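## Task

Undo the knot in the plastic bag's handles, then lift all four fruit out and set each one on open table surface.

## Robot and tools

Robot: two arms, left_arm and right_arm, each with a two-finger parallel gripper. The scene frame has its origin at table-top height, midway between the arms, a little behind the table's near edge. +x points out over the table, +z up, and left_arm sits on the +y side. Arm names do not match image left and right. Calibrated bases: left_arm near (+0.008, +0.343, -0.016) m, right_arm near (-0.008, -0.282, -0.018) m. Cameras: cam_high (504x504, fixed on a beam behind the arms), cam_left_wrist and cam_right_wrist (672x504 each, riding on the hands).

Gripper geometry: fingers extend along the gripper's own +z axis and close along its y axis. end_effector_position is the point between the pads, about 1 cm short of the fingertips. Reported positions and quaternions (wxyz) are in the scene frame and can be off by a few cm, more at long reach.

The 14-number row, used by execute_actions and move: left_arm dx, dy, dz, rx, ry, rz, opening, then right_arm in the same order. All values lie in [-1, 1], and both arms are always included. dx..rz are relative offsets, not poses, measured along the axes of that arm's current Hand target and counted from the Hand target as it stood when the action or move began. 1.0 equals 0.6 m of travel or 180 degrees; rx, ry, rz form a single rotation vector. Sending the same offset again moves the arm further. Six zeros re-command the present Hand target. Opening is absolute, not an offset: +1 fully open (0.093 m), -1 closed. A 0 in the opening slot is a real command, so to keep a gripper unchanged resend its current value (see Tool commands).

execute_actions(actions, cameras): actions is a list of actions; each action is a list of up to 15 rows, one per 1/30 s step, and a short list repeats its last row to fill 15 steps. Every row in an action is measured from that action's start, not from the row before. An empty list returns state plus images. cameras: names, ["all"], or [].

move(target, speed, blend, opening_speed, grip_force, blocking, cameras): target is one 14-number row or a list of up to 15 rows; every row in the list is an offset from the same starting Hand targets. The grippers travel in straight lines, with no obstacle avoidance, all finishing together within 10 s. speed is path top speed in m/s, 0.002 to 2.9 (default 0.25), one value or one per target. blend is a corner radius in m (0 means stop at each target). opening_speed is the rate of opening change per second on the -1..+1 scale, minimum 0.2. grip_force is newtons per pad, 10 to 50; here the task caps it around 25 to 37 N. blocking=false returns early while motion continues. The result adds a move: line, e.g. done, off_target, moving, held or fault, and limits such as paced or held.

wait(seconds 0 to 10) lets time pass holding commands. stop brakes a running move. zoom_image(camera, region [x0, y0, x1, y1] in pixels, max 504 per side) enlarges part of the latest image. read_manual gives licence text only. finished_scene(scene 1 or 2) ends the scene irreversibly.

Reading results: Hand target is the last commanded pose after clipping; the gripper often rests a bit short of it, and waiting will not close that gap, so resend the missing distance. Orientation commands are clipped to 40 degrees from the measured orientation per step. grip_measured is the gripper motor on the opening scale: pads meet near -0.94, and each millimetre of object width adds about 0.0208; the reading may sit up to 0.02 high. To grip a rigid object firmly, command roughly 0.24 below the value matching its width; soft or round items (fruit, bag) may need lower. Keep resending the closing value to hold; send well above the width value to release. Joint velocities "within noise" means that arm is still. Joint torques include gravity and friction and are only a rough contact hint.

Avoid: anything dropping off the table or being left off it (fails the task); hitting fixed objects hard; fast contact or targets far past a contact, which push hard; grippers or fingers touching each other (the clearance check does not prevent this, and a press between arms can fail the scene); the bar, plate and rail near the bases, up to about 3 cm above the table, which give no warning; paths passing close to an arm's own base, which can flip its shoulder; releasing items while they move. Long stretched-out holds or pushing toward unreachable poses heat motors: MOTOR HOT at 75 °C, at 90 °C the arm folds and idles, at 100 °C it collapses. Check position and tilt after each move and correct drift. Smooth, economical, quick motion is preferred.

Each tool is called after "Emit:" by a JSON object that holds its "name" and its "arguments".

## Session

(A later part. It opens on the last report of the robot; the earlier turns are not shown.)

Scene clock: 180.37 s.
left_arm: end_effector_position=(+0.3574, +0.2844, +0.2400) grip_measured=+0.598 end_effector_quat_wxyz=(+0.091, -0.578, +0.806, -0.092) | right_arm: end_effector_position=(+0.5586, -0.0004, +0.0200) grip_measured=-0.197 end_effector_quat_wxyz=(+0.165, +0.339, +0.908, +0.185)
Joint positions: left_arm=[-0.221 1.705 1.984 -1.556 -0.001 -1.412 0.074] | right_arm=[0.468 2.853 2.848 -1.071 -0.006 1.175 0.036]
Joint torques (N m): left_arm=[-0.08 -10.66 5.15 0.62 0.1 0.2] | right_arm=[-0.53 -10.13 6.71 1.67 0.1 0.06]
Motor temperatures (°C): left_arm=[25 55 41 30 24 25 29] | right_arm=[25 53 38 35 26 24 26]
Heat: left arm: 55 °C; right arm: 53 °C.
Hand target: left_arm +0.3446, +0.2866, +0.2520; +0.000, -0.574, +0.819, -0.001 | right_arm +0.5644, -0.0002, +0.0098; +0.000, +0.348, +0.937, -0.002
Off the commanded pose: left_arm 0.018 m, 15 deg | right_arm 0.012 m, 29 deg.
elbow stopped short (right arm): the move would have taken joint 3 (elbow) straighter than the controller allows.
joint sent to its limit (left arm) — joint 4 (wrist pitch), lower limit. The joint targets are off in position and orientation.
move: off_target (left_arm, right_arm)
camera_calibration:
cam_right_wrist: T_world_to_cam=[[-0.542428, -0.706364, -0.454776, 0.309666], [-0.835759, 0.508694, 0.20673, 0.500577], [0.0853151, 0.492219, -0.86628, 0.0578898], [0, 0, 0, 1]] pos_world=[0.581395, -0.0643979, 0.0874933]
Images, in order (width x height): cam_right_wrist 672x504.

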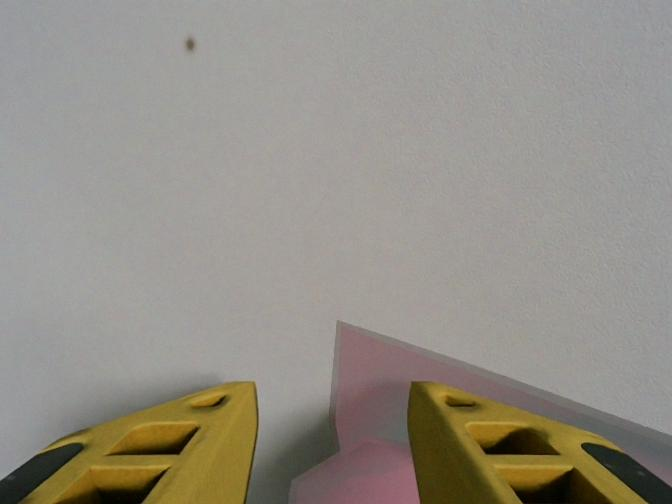

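Emit:
{"name": "move", "arguments": {"target": [[0,0,0,0,0,0,0.6,0,-0.015,0.018,0,0,0,-0.2],[0,0,0,0,0,0,0.6,0,-0.015,0.018,0,0,0,-1]], "speed": 0.05, "cameras": ["cam_right_wrist"]}}

Scene clock: 186.83 s.
left_arm: end_effector_position=(+0.3574, +0.2844, +0.2400) grip_measured=+0.598 end_effector_quat_wxyz=(+0.091, -0.578, +0.806, -0.092) | right_arm: end_effector_position=(+0.5589, -0.0025, +0.0122) grip_measured=-0.975 end_effector_quat_wxyz=(+0.162, +0.341, +0.908, +0.180)
Joint positions: left_arm=[-0.221 1.705 1.984 -1.556 -0.001 -1.412 0.074] | right_arm=[0.465 2.867 2.85 -1.07 -0.006 1.175 0]
Joint torques (N m): left_arm=[0.02 -10.67 5.12 0.59 0.12 0.18] | right_arm=[-0.57 -10.4 6.46 1.23 0.06 0.02]
Heat: left arm: 54 °C; right arm: 52 °C.
Hand target: left_arm +0.3446, +0.2866, +0.2520; +0.000, -0.574, +0.819, -0.001 | right_arm +0.5586, -0.0070, -0.0009; +0.000, +0.348, +0.937, -0.001
Off the commanded pose: left_arm 0.018 m, 15 deg | right_arm 0.014 m, 28 deg.
elbow stopped short (right arm): the move would have taken joint 3 (elbow) straighter than the controller allows.
joint sent to its limit (left arm) — joint 4 (wrist pitch), lower limit. The joint targets are off in position and orientation.
move: off_target (left_arm, right_arm); target 2's new opening was sent with right_arm's hand 0.021 m and 29 deg from that target
camera_calibration:
cam_right_wrist: T_world_to_cam=[[-0.549223, -0.706974, -0.44558, 0.308541], [-0.832048, 0.512253, 0.212824, 0.5013], [0.0777884, 0.487631, -0.869577, 0.0562599], [0, 0, 0, 1]] pos_world=[0.582187, -0.0660959, 0.0797132]
Images, in order (width x height): cam_right_wrist 672x504.

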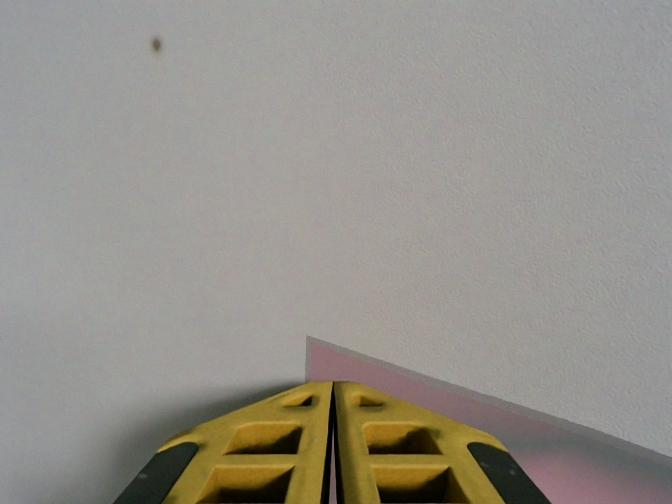

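Emit:
{"name": "move", "arguments": {"target": [0,0,0,0,0,0,0.6,0,0,-0.12,0,0,0,-1], "speed": 0.06, "cameras": ["cam_right_wrist","cam_high"]}}

Scene clock: 191.37 s.
left_arm: end_effector_position=(+0.3574, +0.2844, +0.2400) grip_measured=+0.598 end_effector_quat_wxyz=(+0.091, -0.578, +0.806, -0.092) | right_arm: end_effector_position=(+0.5576, -0.0053, +0.0249) grip_measured=-0.975 end_effector_quat_wxyz=(+0.164, +0.342, +0.907, +0.182)
Joint positions: left_arm=[-0.221 1.705 1.984 -1.556 -0.001 -1.412 0.074] | right_arm=[0.462 2.843 2.85 -1.09 -0.006 1.175 0]
Joint torques (N m): left_arm=[0.02 -10.56 5.07 0.64 0.09 0.19] | right_arm=[-0.39 -17.87 6.49 1.11 0.09 0]
Motor temperatures (°C): left_arm=[25 54 41 29 24 25 29] | right_arm=[25 55 38 35 26 24 26]
Heat: left arm: 54 °C; right arm: 55 °C.
Hand target: left_arm +0.3446, +0.2866, +0.2520; +0.000, -0.574, +0.819, -0.001 | right_arm +0.5587, -0.0068, +0.0711; +0.000, +0.348, +0.937, -0.001
Off the commanded pose: left_arm 0.018 m, 15 deg | right_arm 0.046 m, 28 deg.
elbow stopped short (right arm): the move would have taken joint 3 (elbow) straighter than the controller allows.
joint sent to its limit (left arm) — joint 4 (wrist pitch), lower limit. The joint targets are off in position and orientation.
move: off_target (left_arm, right_arm)
camera_calibration:
cam_right_wrist: T_world_to_cam=[[-0.549511, -0.704338, -0.449383, 0.311772], [-0.831354, 0.51439, 0.210364, 0.498739], [0.0829902, 0.489194, -0.868218, 0.0659018], [0, 0, 0, 1]] pos_world=[0.580482, -0.0691923, 0.0924049]
Images, in order (width x height): cam_high 504x504, cam_right_wrist 672x504.

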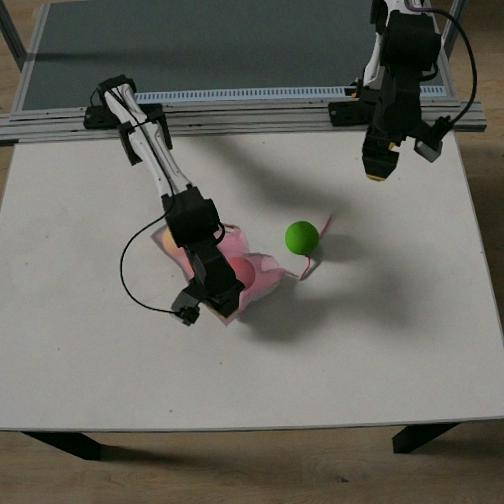

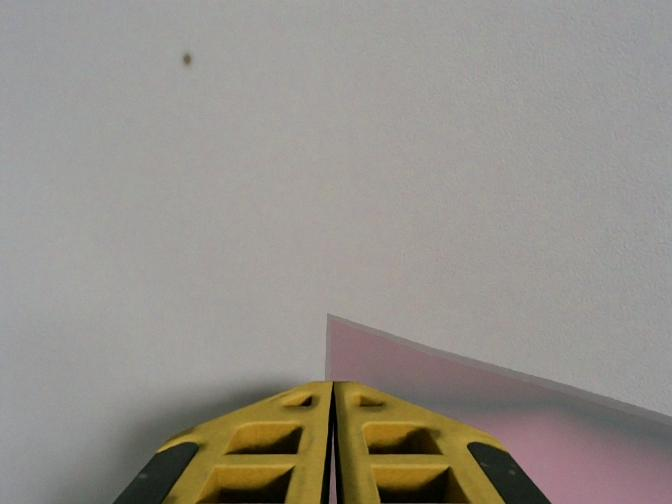

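Emit:
{"name": "move", "arguments": {"target": [[0,0,0,0,0,0,0.6,0.08,-0.08,-0.2,0,0,0,-0.6],[0,0,0,0,0,0,0.6,0.23,-0.245,-0.2,0,0,0,0]], "speed": 0.15, "blend": [0.03,0], "cameras": ["cam_right_wrist","cam_left_wrist","cam_high"]}}

Emit:
{"name": "zoom_image", "arguments": {"camera": "cam_high", "region": [145, 185, 335, 345]}}

Scene clock: 196.10 s.
left_arm: end_effector_position=(+0.3574, +0.2844, +0.2400) grip_measured=+0.598 end_effector_quat_wxyz=(+0.091, -0.578, +0.806, -0.092) | right_arm: end_effector_position=(+0.3659, -0.0227, +0.1717) grip_measured=-0.003 end_effector_quat_wxyz=(+0.053, +0.342, +0.934, +0.085)
Joint positions: left_arm=[-0.221 1.705 1.984 -1.556 -0.001 -1.412 0.074] | right_arm=[0.614 2.214 2.379 -1.542 -0.006 1.308 0.045]
Joint torques (N m): left_arm=[0.02 -10.65 5.15 0.61 0.13 0.22] | right_arm=[0.1 -12.93 4.14 0.57 0.09 0.25]
Motor temperatures (°C): left_arm=[24 53 41 29 24 25 29] | right_arm=[25 56 37 34 26 24 26]
Heat: left arm: 53 °C; right arm: 56 °C.
Hand target: left_arm +0.3446, +0.2866, +0.2520; +0.000, -0.574, +0.819, -0.001 | right_arm +0.3584, -0.0278, +0.1915; +0.000, +0.348, +0.937, -0.001
Off the commanded pose: left_arm 0.018 m, 15 deg | right_arm 0.022 m, 12 deg.
elbow stopped short (right arm): the move would have taken joint 3 (elbow) straighter than the controller allows.
joint sent to its limit (left arm) — joint 4 (wrist pitch), lower limit. The joint targets are off in position and orientation.
joint sent to its limit (right arm) — joint 4 (wrist pitch), lower limit. The joint targets are off in position and orientation.
move: off_target (left_arm, right_arm); target 2's new opening was sent with right_arm's hand 0.022 m and 12 deg from that target
camera_calibration:
cam_left_wrist: T_world_to_cam=[[0.918403, -0.313331, 0.241579, -0.294332], [-0.387652, -0.834759, 0.39103, 0.316319], [0.079138, -0.452771, -0.888108, 0.395785], [0, 0, 0, 1]] pos_world=[0.361615, 0.351027, 0.298914]
cam_right_wrist: T_world_to_cam=[[-0.621309, -0.756077, -0.205725, 0.243364], [-0.763769, 0.525722, 0.374532, 0.264762], [-0.175021, 0.389826, -0.904104, 0.316099], [0, 0, 0, 1]] pos_world=[0.408745, -0.0784131, 0.23669]

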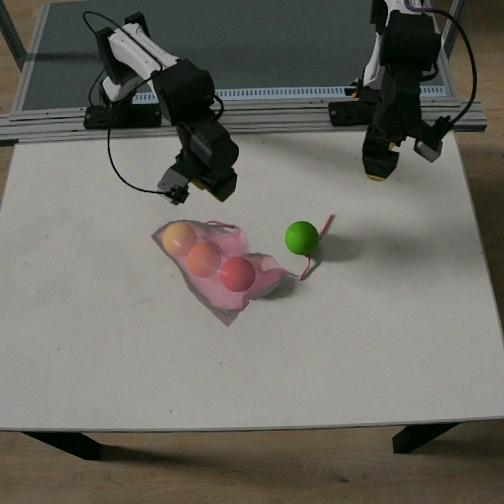

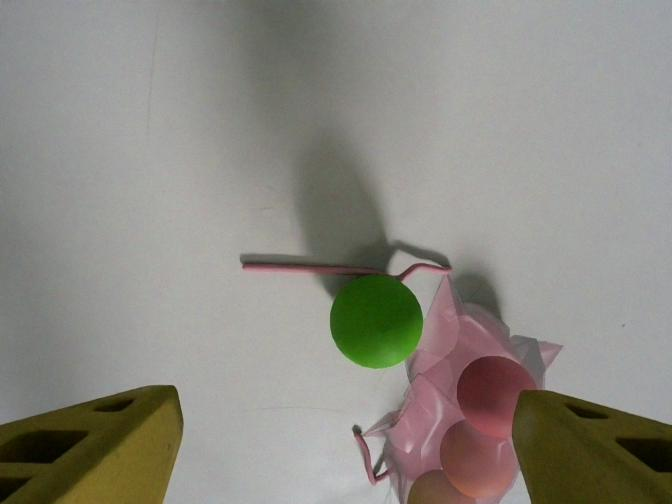

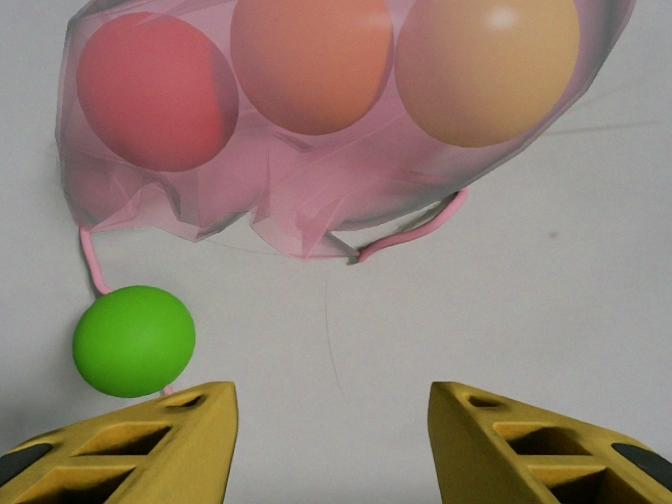

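Scaled by 2.653 from the camera's 504x504 image, which has a finer 720x720 frame.

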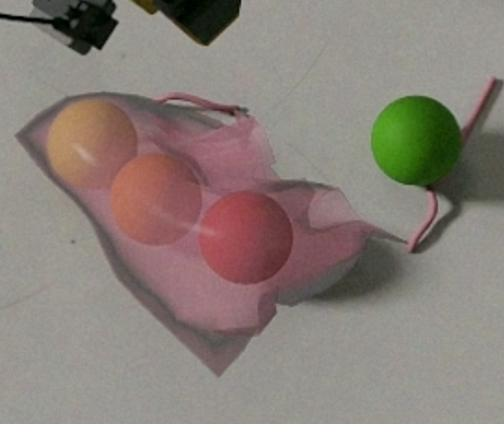

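Emit:
{"name": "move", "arguments": {"target": [0,0,0,0,0,0,0.6,0.021,-0.003,0.19,0,0,0.19,-0.3], "speed": 0.15, "cameras": ["cam_right_wrist"]}}

Scene clock: 199.30 s.
left_arm: end_effector_position=(+0.3574, +0.2844, +0.2400) grip_measured=+0.598 end_effector_quat_wxyz=(+0.091, -0.578, +0.806, -0.092) | right_arm: end_effector_position=(+0.3485, -0.0258, +0.0855) grip_measured=-0.297 end_effector_quat_wxyz=(+0.001, +0.608, +0.794, +0.004)
Joint positions: left_arm=[-0.221 1.705 1.984 -1.556 -0.001 -1.412 0.074] | right_arm=[0.634 2.267 2.133 -1.437 0.004 1.931 0.031]
Joint torques (N m): left_arm=[0.03 -10.52 5.12 0.61 0.1 0.19] | right_arm=[0.7 -8.18 4.36 0.4 0.04 0.27]
Motor temperatures (°C): left_arm=[24 53 41 29 24 25 29] | right_arm=[25 55 37 34 26 24 26]
Heat: left arm: 53 °C; right arm: 55 °C.
Hand target: left_arm +0.3446, +0.2866, +0.2520; +0.000, -0.574, +0.819, -0.001 | right_arm +0.3475, -0.0212, +0.0775; +0.000, +0.608, +0.794, -0.001
Off the commanded pose: left_arm 0.018 m, 15 deg | right_arm 0.009 m, 1 deg.
joint sent to its limit (left arm) — joint 4 (wrist pitch), lower limit. The joint targets are off in position and orientation.
move: off_target (left_arm)
camera_calibration:
cam_right_wrist: T_world_to_cam=[[-0.962343, -0.271272, -0.0175433, 0.327685], [-0.252652, 0.868739, 0.425982, 0.111688], [-0.100317, 0.414373, -0.904562, 0.210912], [0, 0, 0, 1]] pos_world=[0.364721, -0.0955314, 0.148954]
Images, in order (width x height): cam_right_wrist 672x504.

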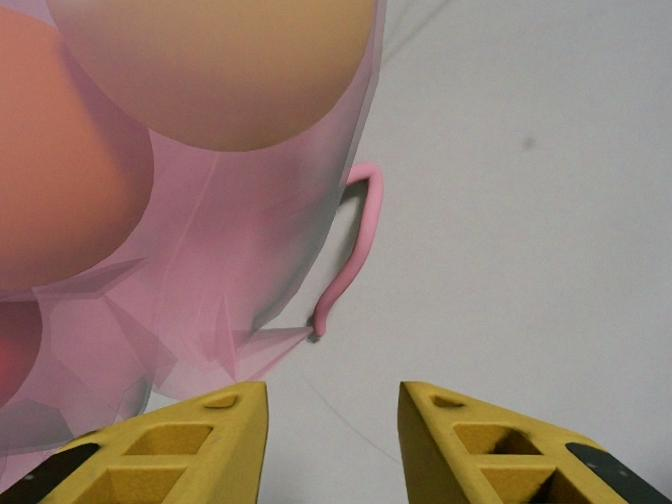

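Emit:
{"name": "move", "arguments": {"target": [[0,0,0,0,0,0,0.6,-0.01,-0.0145,0.124,0,0,0,-0.3],[0,0,0,0,0,0,0.6,-0.01,-0.0145,0.124,0,0,0,-1]], "speed": 0.08, "cameras": ["cam_right_wrist"]}}

Scene clock: 201.77 s.
left_arm: end_effector_position=(+0.3574, +0.2844, +0.2400) grip_measured=+0.598 end_effector_quat_wxyz=(+0.091, -0.578, +0.806, -0.092) | right_arm: end_effector_position=(+0.3442, -0.0316, +0.0039) grip_measured=-0.936 end_effector_quat_wxyz=(+0.003, +0.609, +0.793, -0.003)
Joint positions: left_arm=[-0.221 1.705 1.984 -1.556 -0.001 -1.412 0.074] | right_arm=[0.63 2.267 1.808 -1.123 0.011 1.932 0]
Joint torques (N m): left_arm=[0.03 -10.67 5.15 0.6 0.11 0.14] | right_arm=[0.34 -10.09 3.37 0.38 -0.05 0.18]
Motor temperatures (°C): left_arm=[24 52 41 29 24 25 29] | right_arm=[25 55 37 34 26 24 26]
Heat: left arm: 52 °C; right arm: 55 °C.
Hand target: left_arm +0.3446, +0.2866, +0.2520; +0.000, -0.574, +0.819, -0.001 | right_arm +0.3405, -0.0295, +0.0031; +0.000, +0.608, +0.794, -0.001
Off the commanded pose: left_arm 0.018 m, 15 deg | right_arm 0.004 m, 0 deg.
joint sent to its limit (left arm) — joint 4 (wrist pitch), lower limit. The joint targets are off in position and orientation.
move: off_target (left_arm)
camera_calibration:
cam_right_wrist: T_world_to_cam=[[-0.963428, -0.267813, -0.00910316, 0.321133], [-0.247173, 0.875033, 0.416199, 0.148716], [-0.103498, 0.403228, -0.909228, 0.139843], [0, 0, 0, 1]] pos_world=[0.360621, -0.100516, 0.0681767]
Images, in order (width x height): cam_right_wrist 672x504.

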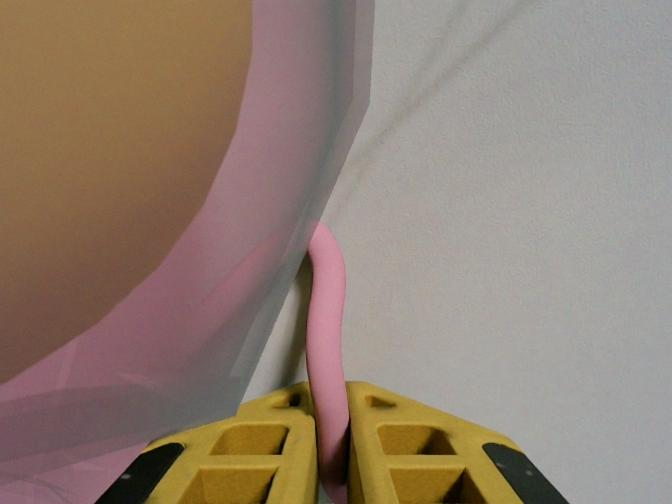

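Emit:
{"name": "move", "arguments": {"target": [[0,0,0,0,0,0,0.6,0,0,-0.25,0,0,0,-1],[0,0,0,0,0,0,0.6,-0.214,0.033,-0.4,0,0,0,-1]], "speed": 0.1, "blend": [0.04,0], "cameras": ["cam_high","cam_left_wrist"]}}

Emit:
{"name": "zoom_image", "arguments": {"camera": "cam_high", "region": [135, 175, 325, 335]}}

Scene clock: 205.83 s.
left_arm: end_effector_position=(+0.3574, +0.2844, +0.2400) grip_measured=+0.598 end_effector_quat_wxyz=(+0.091, -0.578, +0.806, -0.092) | right_arm: end_effector_position=(+0.4006, -0.1473, +0.2177) grip_measured=-0.936 end_effector_quat_wxyz=(+0.081, +0.608, +0.781, +0.117)
Joint positions: left_arm=[-0.221 1.705 1.984 -1.556 -0.001 -1.412 0.074] | right_arm=[0.334 2.054 2.305 -1.542 0.011 1.647 0]
Joint torques (N m): left_arm=[-0.05 -10.55 5.08 0.63 0.1 0.17] | right_arm=[0.08 -11.23 6.5 0.74 -0.03 0]
Motor temperatures (°C): left_arm=[24 52 41 29 24 25 29] | right_arm=[25 56 37 34 26 24 26]
Heat: left arm: 52 °C; right arm: 56 °C.
Hand target: left_arm +0.3446, +0.2866, +0.2520; +0.000, -0.574, +0.819, -0.001 | right_arm +0.3934, -0.1478, +0.2433; +0.000, +0.608, +0.794, -0.002
Off the commanded pose: left_arm 0.018 m, 15 deg | right_arm 0.027 m, 17 deg.
joint sent to its limit (left arm) — joint 4 (wrist pitch), lower limit. The joint targets are off in position and orientation.
joint sent to its limit (right arm) — joint 4 (wrist pitch), lower limit. The joint targets are off in position and orientation.
move: off_target (left_arm, right_arm)
camera_calibration:
cam_left_wrist: T_world_to_cam=[[0.918403, -0.313331, 0.241579, -0.294332], [-0.387652, -0.834759, 0.39103, 0.316319], [0.079138, -0.452771, -0.888108, 0.395785], [0, 0, 0, 1]] pos_world=[0.361615, 0.351027, 0.298914]
Images, in order (width x height): cam_high 504x504, cam_left_wrist 672x504.

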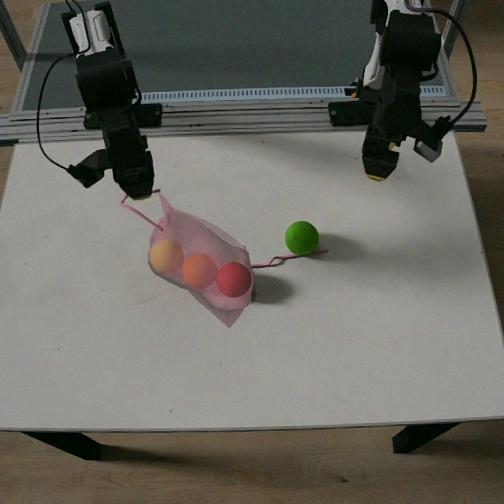

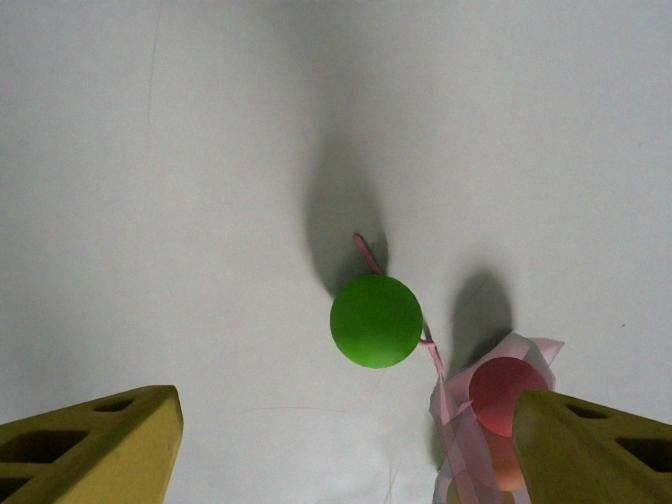

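Scaled by 2.653 from the camera's 504x504 image, which has a finer 720x720 frame.

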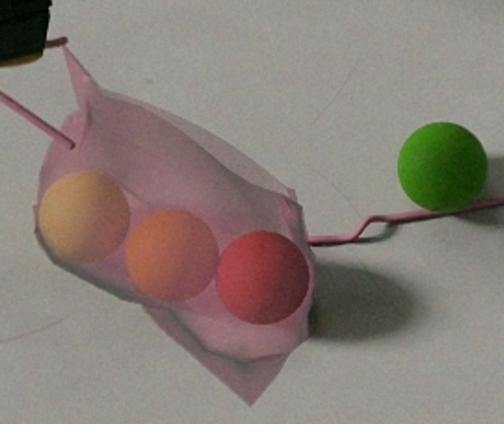

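Emit:
{"name": "move", "arguments": {"target": [[0,0,0,0,0,0,0.6,0.123,-0.107,0.36,0,0,0,-1],[0,0,0,0,0,0,0.6,0.123,-0.107,0.36,0,0,0,-0.3],[0,0,0,0,0,0,0.6,0.0,-0.107,0.1,0,0,0,0.3]], "speed": 0.12, "cameras": ["cam_high","cam_right_wrist"]}}

Emit:
{"name": "zoom_image", "arguments": {"camera": "cam_high", "region": [135, 175, 325, 335]}}

Scene clock: 213.27 s.
left_arm: end_effector_position=(+0.3574, +0.2844, +0.2400) grip_measured=+0.598 end_effector_quat_wxyz=(+0.091, -0.578, +0.806, -0.092) | right_arm: end_effector_position=(+0.3343, -0.1646, +0.1643) grip_measured=+0.297 end_effector_quat_wxyz=(+0.013, +0.613, +0.790, +0.015)
Joint positions: left_arm=[-0.221 1.705 1.984 -1.556 -0.001 -1.412 0.074] | right_arm=[0.347 1.921 1.925 -1.541 0.011 1.659 0.059]
Joint torques (N m): left_arm=[-0.02 -10.63 5.22 0.62 0.11 0.18] | right_arm=[-0.23 -9.91 6.35 0.18 0.01 0.03]
Heat: left arm: 52 °C; right arm: 54 °C.
Hand target: left_arm +0.3446, +0.2866, +0.2520; +0.000, -0.574, +0.819, -0.001 | right_arm +0.3313, -0.1646, +0.1834; +0.000, +0.608, +0.794, -0.001
Off the commanded pose: left_arm 0.018 m, 15 deg | right_arm 0.019 m, 3 deg.
joint sent to its limit (left arm) — joint 4 (wrist pitch), lower limit. The joint targets are off in position and orientation.
joint sent to its limit (right arm) — joint 4 (wrist pitch), lower limit. The joint targets are off in position and orientation.
move: off_target (left_arm, right_arm); target 3's new opening was sent with right_arm's hand 0.019 m and 3 deg from that target
camera_calibration:
cam_right_wrist: T_world_to_cam=[[-0.965143, -0.256822, -0.050404, 0.286561], [-0.253704, 0.870764, 0.421193, 0.196592], [-0.0642815, 0.419299, -0.905569, 0.327253], [0, 0, 0, 1]] pos_world=[0.347486, -0.234807, 0.227991]
Images, in order (width x height): cam_high 504x504, cam_right_wrist 672x504.

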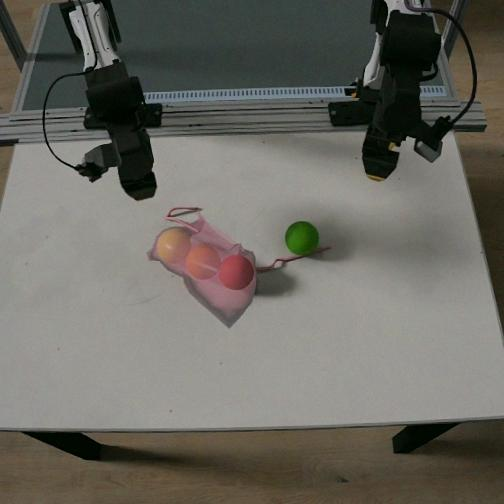

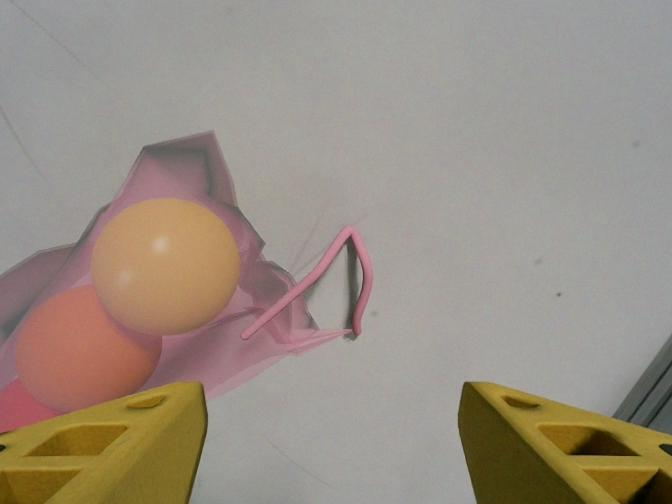

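Scaled by 2.653 from the camera's 504x504 image, which has a finer 720x720 frame.

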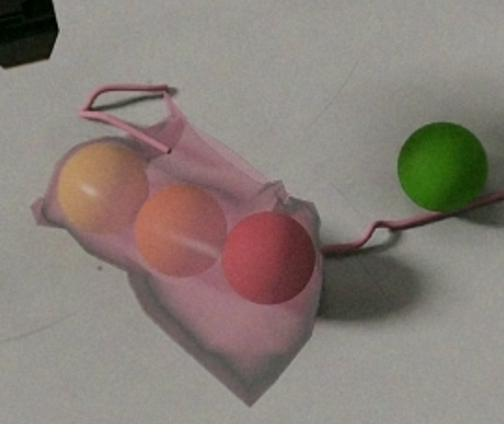

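Emit:
{"name": "move", "arguments": {"target": [0.27,-0.05,0,0,0,0,0.6,0.05,0,-0.1,0,0,0,0.3], "speed": 0.2, "cameras": ["cam_left_wrist"]}}

Emit:
{"name": "zoom_image", "arguments": {"camera": "cam_left_wrist", "region": [250, 150, 650, 504]}}

Scene clock: 215.80 s.
left_arm: end_effector_position=(+0.3229, +0.1232, +0.2425) grip_measured=+0.598 end_effector_quat_wxyz=(+0.053, -0.561, +0.815, -0.134) | right_arm: end_effector_position=(+0.3304, -0.1363, +0.2241) grip_measured=+0.297 end_effector_quat_wxyz=(+0.059, +0.602, +0.790, +0.101)
Joint positions: left_arm=[-0.687 1.814 2.119 -1.557 -0.028 -1.831 0.074] | right_arm=[0.423 1.829 2.027 -1.542 0.011 1.716 0.059]
Joint torques (N m): left_arm=[-0.51 -8.43 7.76 0.65 0.13 -0.31] | right_arm=[0.54 -9.16 6.41 0.63 -0.03 0.25]
Heat: left arm: 51 °C; right arm: 54 °C.
Hand target: left_arm +0.3177, +0.1241, +0.2521; +0.000, -0.574, +0.819, -0.001 | right_arm +0.3236, -0.1355, +0.2434; +0.000, +0.608, +0.794, -0.002
Off the commanded pose: left_arm 0.011 m, 16 deg | right_arm 0.020 m, 14 deg.
joint sent to its limit (left arm) — joint 4 (wrist pitch), lower limit. The joint targets are off in position and orientation.
joint sent to its limit (right arm) — joint 4 (wrist pitch), lower limit. The joint targets are off in position and orientation.
move: off_target (left_arm, right_arm)
camera_calibration:
cam_left_wrist: T_world_to_cam=[[0.903773, -0.335636, 0.265597, -0.312153], [-0.425958, -0.766028, 0.481416, 0.14937], [0.0418743, -0.548224, -0.835283, 0.338815], [0, 0, 0, 1]] pos_world=[0.331554, 0.195398, 0.294004]
Images, in order (width x height): cam_left_wrist 672x504.

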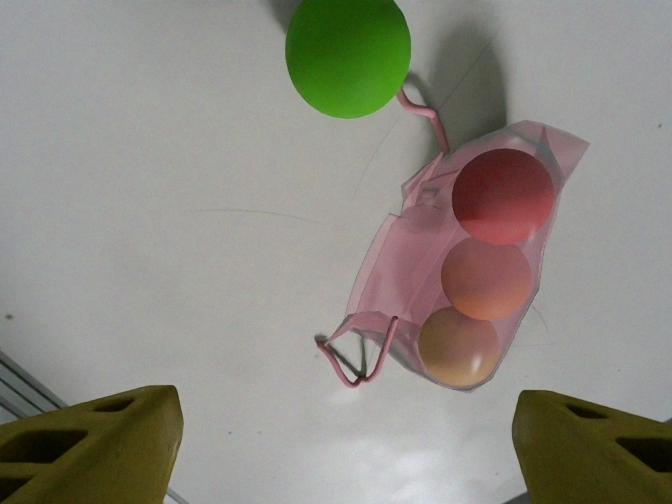

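Scaled by 1.260 from the camera's 672x504 image, which has a finer 960x720 frame.

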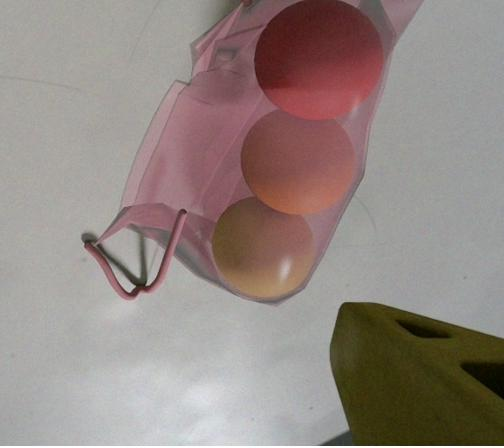

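Emit:
{"name": "move", "arguments": {"target": [[0,0.1,0,0,0,0,0.6,0.047,0,0.25,0,0,0,-0.25],[0,0.1,0,0,0,0,0.6,0.047,0,0.4,0,0,0,-0.25],[0,0.1,0,0,0,0,0.6,0.047,0,0.4,0,0,0,-1]], "speed": 0.12, "blend": [0.02,0,0], "cameras": ["cam_right_wrist"]}}

Scene clock: 220.10 s.
left_arm: end_effector_position=(+0.2734, +0.1403, +0.2422) grip_measured=+0.598 end_effector_quat_wxyz=(+0.041, -0.565, +0.815, -0.121) | right_arm: end_effector_position=(+0.3165, -0.1129, +0.0078) grip_measured=-0.934 end_effector_quat_wxyz=(+0.003, +0.607, +0.795, -0.001)
Joint positions: left_arm=[-0.735 1.636 1.909 -1.557 -0.028 -1.887 0.074] | right_arm=[0.494 2.007 1.414 -0.985 0.011 1.791 0]
Joint torques (N m): left_arm=[-1.16 -9.48 5.08 0.55 0.09 -0.31] | right_arm=[0.61 -6.83 4.46 0.39 -0.06 0.18]
Heat: left arm: 51 °C; right arm: 53 °C.
Hand target: left_arm +0.2613, +0.1445, +0.2520; +0.000, -0.574, +0.819, -0.001 | right_arm +0.3159, -0.1088, +0.0033; +0.000, +0.608, +0.794, -0.002
Off the commanded pose: left_arm 0.016 m, 15 deg | right_arm 0.006 m, 0 deg.
joint sent to its limit (left arm) — joint 4 (wrist pitch), lower limit. The joint targets are off in position and orientation.
move: off_target (left_arm)
camera_calibration:
cam_right_wrist: T_world_to_cam=[[-0.962155, -0.272235, -0.0120577, 0.271761], [-0.252158, 0.872675, 0.418157, 0.212684], [-0.103315, 0.405372, -0.908295, 0.173433], [0, 0, 0, 1]] pos_world=[0.333024, -0.181926, 0.0718697]
Images, in order (width x height): cam_right_wrist 672x504.

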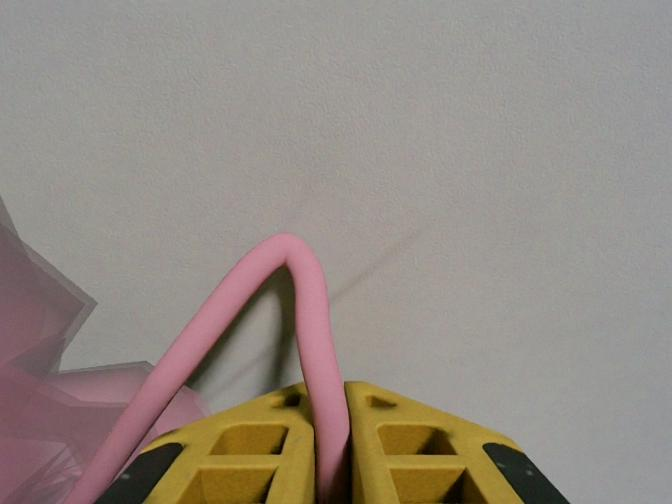

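Emit:
{"name": "move", "arguments": {"target": [[0,0,0,0,0,0,0.6,-0.077,0.0325,-0.3,0,0,0,-1],[0,0,0,0,0,0,0.6,-0.226,0.013,-0.22,0,0,0,-1],[0,0,0,0,0,0,0.6,-0.25,-0.028,-0.06,0,0,0,-1]], "speed": 0.12, "blend": [0.03,0.03,0], "cameras": ["cam_high"]}}

Emit:
{"name": "move", "arguments": {"target": [0.07,-0.12,0,0,0,0,0.6,0,0,0,0,0,0,-1], "cameras": ["cam_left_wrist"]}}

Emit:
{"name": "zoom_image", "arguments": {"camera": "cam_left_wrist", "region": [200, 50, 672, 450]}}

Scene clock: 224.40 s.
left_arm: end_effector_position=(+0.2734, +0.1403, +0.2422) grip_measured=+0.598 end_effector_quat_wxyz=(+0.041, -0.565, +0.815, -0.121) | right_arm: end_effector_position=(+0.3352, -0.2581, +0.0246) grip_measured=-0.934 end_effector_quat_wxyz=(-0.019, +0.612, +0.790, -0.020)
Joint positions: left_arm=[-0.735 1.636 1.909 -1.557 -0.028 -1.887 0.074] | right_arm=[0.084 1.951 1.408 -1.085 0.011 1.395 0]
Joint torques (N m): left_arm=[-1.26 -9.5 5.14 0.57 0.09 -0.31] | right_arm=[-0.31 -11.3 4.05 0.28 0.03 0.02]
Heat: left arm: 51 °C; right arm: 53 °C.
Hand target: left_arm +0.2613, +0.1445, +0.2520; +0.000, -0.574, +0.819, -0.001 | right_arm +0.3387, -0.2580, +0.0397; +0.000, +0.608, +0.794, -0.002
Off the commanded pose: left_arm 0.016 m, 15 deg | right_arm 0.015 m, 3 deg.
joint sent to its limit (left arm) — joint 4 (wrist pitch), lower limit. The joint targets are off in position and orientation.
move: off_target (left_arm, right_arm)
Images, in order (width x height): cam_high 504x504.

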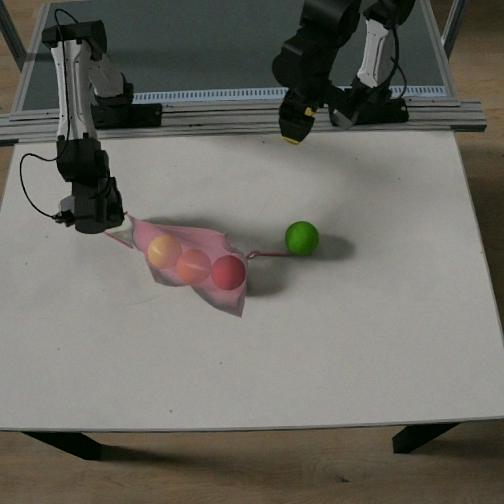

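Scene clock: 225.70 s.
left_arm: end_effector_position=(+0.3201, +0.0820, +0.2407) grip_measured=+0.598 end_effector_quat_wxyz=(+0.041, -0.563, +0.813, -0.144) | right_arm: end_effector_position=(+0.3353, -0.2581, +0.0246) grip_measured=-0.934 end_effector_quat_wxyz=(-0.019, +0.612, +0.790, -0.019)
Joint positions: left_arm=[-0.774 1.906 2.231 -1.565 -0.028 -1.925 0.074] | right_arm=[0.084 1.951 1.408 -1.085 0.011 1.395 0]
Joint torques (N m): left_arm=[-1.05 -9.43 7.56 0.77 0.04 -0.32] | right_arm=[-0.43 -11.11 4.08 0.3 -0.03 0.02]
Heat: left arm: 51 °C; right arm: 53 °C.
Hand target: left_arm +0.3148, +0.0805, +0.2521; +0.000, -0.575, +0.818, -0.001 | right_arm +0.3387, -0.2579, +0.0397; +0.000, +0.608, +0.794, -0.002
Off the commanded pose: left_arm 0.013 m, 17 deg | right_arm 0.015 m, 3 deg.
joint sent to its limit (left arm) — joint 4 (wrist pitch), lower limit. The joint targets are off in position and orientation.
move: off_target (left_arm, right_arm)
camera_calibration:
cam_left_wrist: T_world_to_cam=[[0.906571, -0.325064, 0.269188, -0.325537], [-0.42045, -0.751124, 0.508954, 0.107929], [0.0367506, -0.574583, -0.81762, 0.314324], [0, 0, 0, 1]] pos_world=[0.328949, 0.155853, 0.289697]
Images, in order (width x height): cam_left_wrist 672x504.

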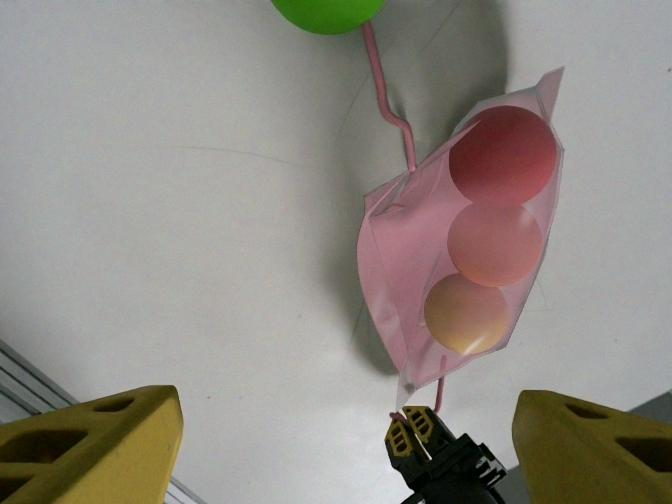

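Scaled by 1.068 from the camera's 672x504 image, which has a finer 960x720 frame.

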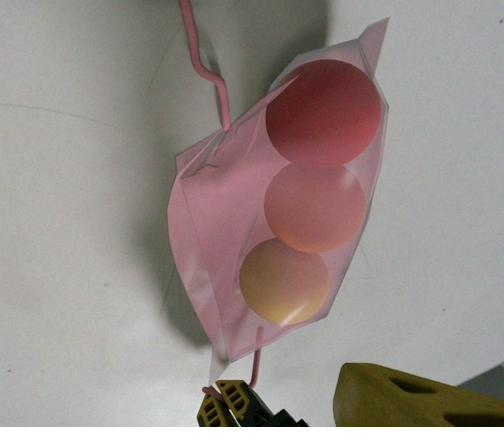

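Emit:
{"name": "move", "arguments": {"target": [[0,0,0,0,0,0,0.6,-0.036,0.145,-0.1,0,0,0,-1],[0,0,0,0,0,0,0.6,-0.06,0.16,0,0,0,0,-1]], "speed": 0.1, "blend": [0.02,0], "cameras": ["cam_left_wrist"]}}

Emit:
{"name": "zoom_image", "arguments": {"camera": "cam_left_wrist", "region": [200, 50, 672, 450]}}

Scene clock: 228.40 s.
left_arm: end_effector_position=(+0.3201, +0.0820, +0.2407) grip_measured=+0.598 end_effector_quat_wxyz=(+0.041, -0.563, +0.813, -0.144) | right_arm: end_effector_position=(+0.4391, -0.2683, +0.0460) grip_measured=-0.934 end_effector_quat_wxyz=(+0.003, +0.613, +0.790, +0.000)
Joint positions: left_arm=[-0.774 1.906 2.231 -1.565 -0.028 -1.925 0.074] | right_arm=[0.045 2.3 2.037 -1.308 0.011 1.356 0]
Joint torques (N m): left_arm=[-1.14 -9.36 7.45 0.76 0.09 -0.31] | right_arm=[-0.27 -8.75 4.6 0.44 -0.03 -0.02]
Heat: left arm: 51 °C; right arm: 53 °C.
Hand target: left_arm +0.3148, +0.0805, +0.2521; +0.000, -0.574, +0.819, -0.001 | right_arm +0.4408, -0.2678, +0.0395; +0.000, +0.608, +0.794, -0.001
Off the commanded pose: left_arm 0.013 m, 17 deg | right_arm 0.007 m, 1 deg.
joint sent to its limit (left arm) — joint 4 (wrist pitch), lower limit. The joint targets are off in position and orientation.
move: off_target (left_arm)
camera_calibration:
cam_left_wrist: T_world_to_cam=[[0.906571, -0.325064, 0.269188, -0.325537], [-0.42045, -0.751124, 0.508954, 0.107929], [0.0367506, -0.574583, -0.81762, 0.314324], [0, 0, 0, 1]] pos_world=[0.328949, 0.155853, 0.289697]
Images, in order (width x height): cam_left_wrist 672x504.

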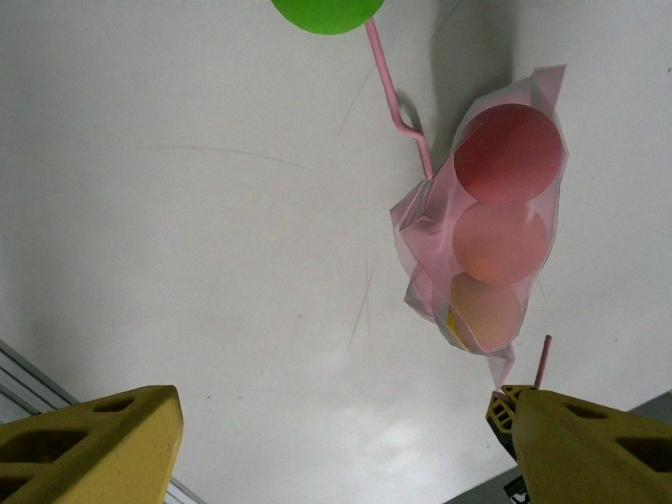

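Scaled by 1.068 from the camera's 672x504 image, which has a finer 960x720 frame.

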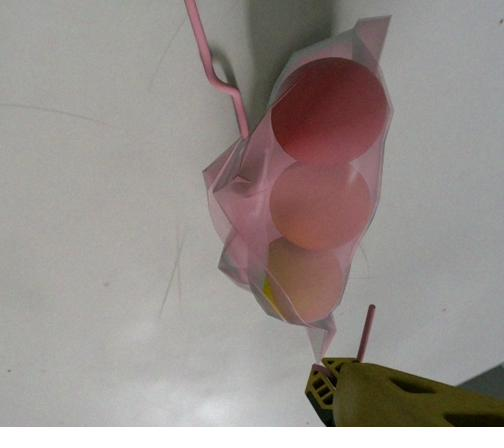

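Emit:
{"name": "move", "arguments": {"target": [[0,0,0,0,0,0,0.6,0.03,0.12,-0.12,0,0,0,-1],[0,0,0,0,0,0,0.6,0.03,0.16,-0.02,0,0,0,-1]], "speed": 0.1, "blend": [0.02,0], "cameras": ["cam_left_wrist","cam_high"]}}

Emit:
{"name": "zoom_image", "arguments": {"camera": "cam_left_wrist", "region": [350, 50, 672, 450]}}

Scene clock: 230.83 s.
left_arm: end_effector_position=(+0.3201, +0.0820, +0.2407) grip_measured=+0.598 end_effector_quat_wxyz=(+0.041, -0.563, +0.813, -0.144) | right_arm: end_effector_position=(+0.5219, -0.2334, +0.0512) grip_measured=-0.934 end_effector_quat_wxyz=(+0.055, +0.607, +0.791, +0.049)
Joint positions: left_arm=[-0.774 1.906 2.231 -1.565 -0.028 -1.925 0.074] | right_arm=[0.104 2.726 2.837 -1.539 0.011 1.403 0]
Joint torques (N m): left_arm=[-1.02 -9.36 7.6 0.76 0.05 -0.28] | right_arm=[0.85 -10.28 6.74 0.79 0 0.19]
Heat: left arm: 51 °C; right arm: 53 °C.
Hand target: left_arm +0.3148, +0.0805, +0.2521; +0.000, -0.574, +0.819, -0.001 | right_arm +0.5288, -0.2254, +0.0513; +0.000, +0.608, +0.794, -0.001
Off the commanded pose: left_arm 0.013 m, 17 deg | right_arm 0.011 m, 9 deg.
elbow stopped short (right arm): the move would have taken joint 3 (elbow) straighter than the controller allows.
joint sent to its limit (left arm) — joint 4 (wrist pitch), lower limit. The joint targets are off in position and orientation.
move: off_target (left_arm, right_arm)
camera_calibration:
cam_left_wrist: T_world_to_cam=[[0.906571, -0.325064, 0.269188, -0.325537], [-0.42045, -0.751124, 0.508954, 0.107929], [0.0367506, -0.574583, -0.81762, 0.314324], [0, 0, 0, 1]] pos_world=[0.328949, 0.155853, 0.289697]
Images, in order (width x height): cam_high 504x504, cam_left_wrist 672x504.

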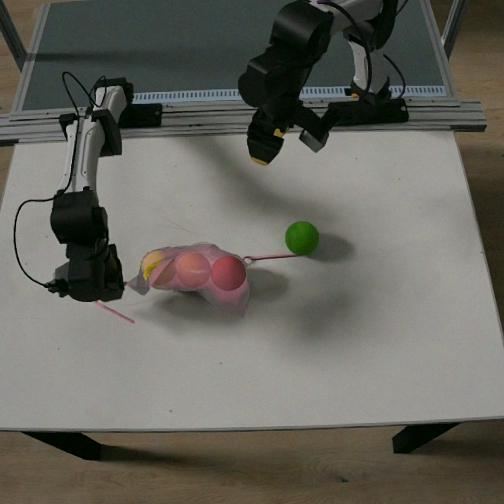

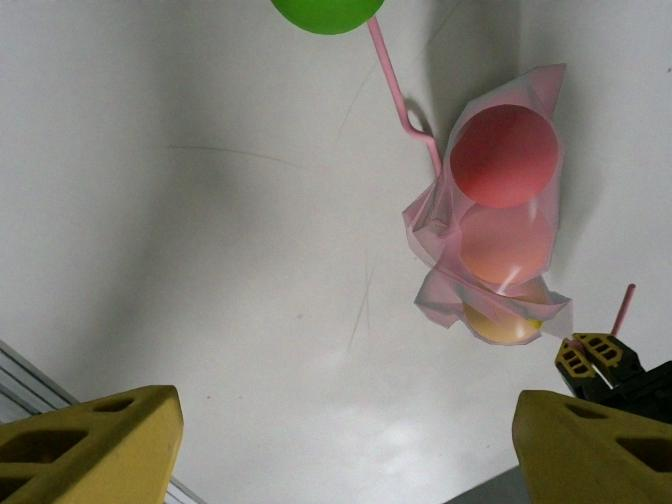

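Scaled by 1.260 from the camera's 672x504 image, which has a finer 960x720 frame.

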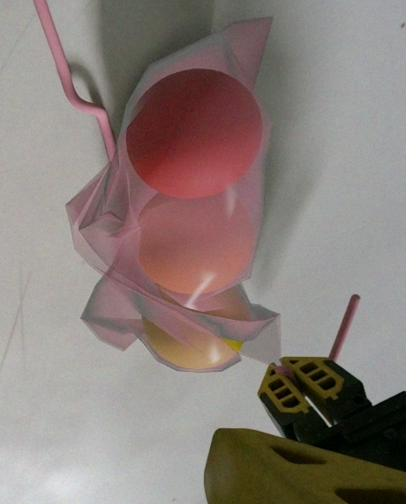

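Emit:
{"name": "execute_actions", "arguments": {"actions": []}}

Emit:
{"name": "zoom_image", "arguments": {"camera": "cam_left_wrist", "region": [330, 100, 672, 440]}}

Emit:
{"name": "zoom_image", "arguments": {"camera": "cam_high", "region": [90, 190, 350, 350]}}

Scene clock: 231.53 s.
left_arm: end_effector_position=(+0.3201, +0.0820, +0.2407) grip_measured=+0.598 end_effector_quat_wxyz=(+0.041, -0.563, +0.813, -0.144) | right_arm: end_effector_position=(+0.5219, -0.2334, +0.0512) grip_measured=-0.934 end_effector_quat_wxyz=(+0.055, +0.607, +0.791, +0.049)
Joint positions: left_arm=[-0.774 1.906 2.231 -1.565 -0.028 -1.925 0.074] | right_arm=[0.104 2.726 2.837 -1.539 0.011 1.403 0]
Joint velocities: within noise
Joint torques (N m): left_arm=[-1.1 -9.4 7.53 0.74 0.1 -0.31] | right_arm=[0.91 -10.3 6.82 0.85 0.02 0.27]
Motor temperatures (°C): left_arm=[24 51 41 29 24 25 29] | right_arm=[25 53 37 33 26 24 26]
Heat: left arm: 51 °C; right arm: 53 °C.
Hand target: left_arm +0.3148, +0.0805, +0.2521; +0.000, -0.574, +0.819, -0.001 | right_arm +0.5288, -0.2254, +0.0513; +0.000, +0.608, +0.794, -0.001
Tool commands: left_gripper/opening=+0.6 right_gripper/opening=-1.0
Off the commanded pose: left_arm 0.013 m, 17 deg | right_arm 0.011 m, 9 deg.
camera_calibration:
cam_left_wrist: T_world_to_cam=[[0.906571, -0.325064, 0.269188, -0.325537], [-0.42045, -0.751124, 0.508954, 0.107929], [0.0367506, -0.574583, -0.81762, 0.314324], [0, 0, 0, 1]] pos_world=[0.328949, 0.155853, 0.289697]
cam_right_wrist: T_world_to_cam=[[-0.950914, -0.268321, -0.154163, 0.439419], [-0.308127, 0.867072, 0.391463, 0.380758], [0.0286327, 0.419749, -0.907188, 0.217488], [0, 0, 0, 1]] pos_world=[0.528945, -0.30353, 0.115992]

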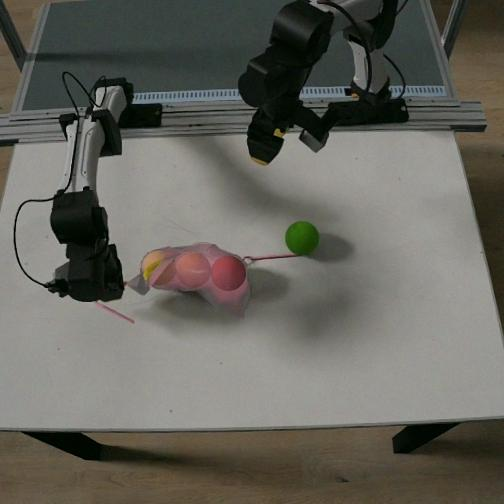

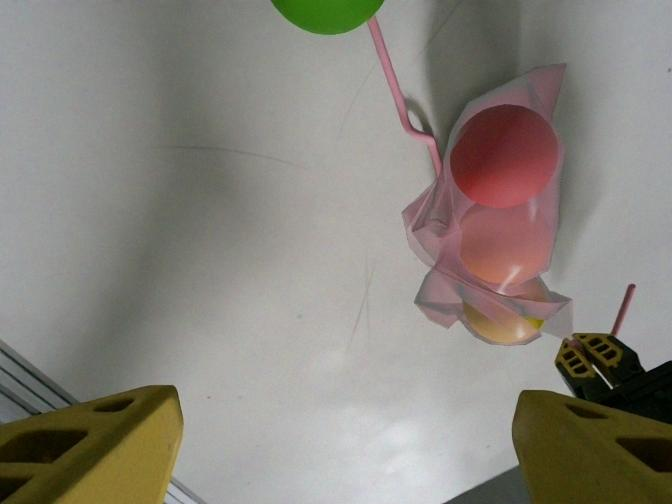

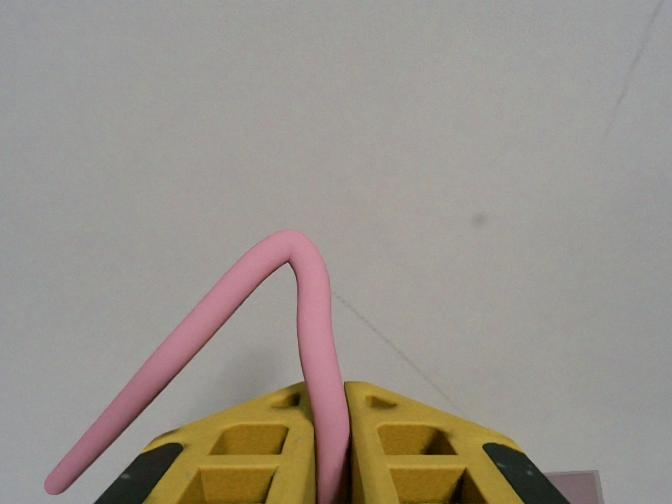

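Scaled by 1.474 from the camera's 672x504 image, which has a finer 960x720 frame.

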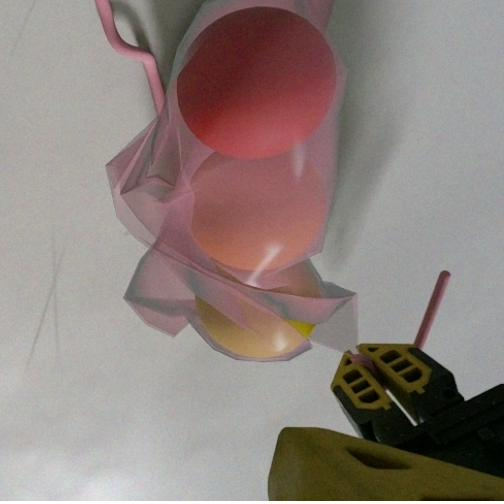

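Scaled by 1.938 from the camera's 504x504 image, which has a finer 720x720 frame.

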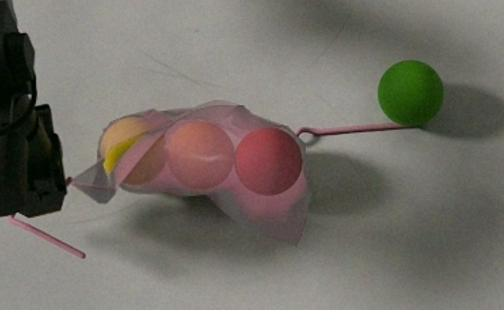

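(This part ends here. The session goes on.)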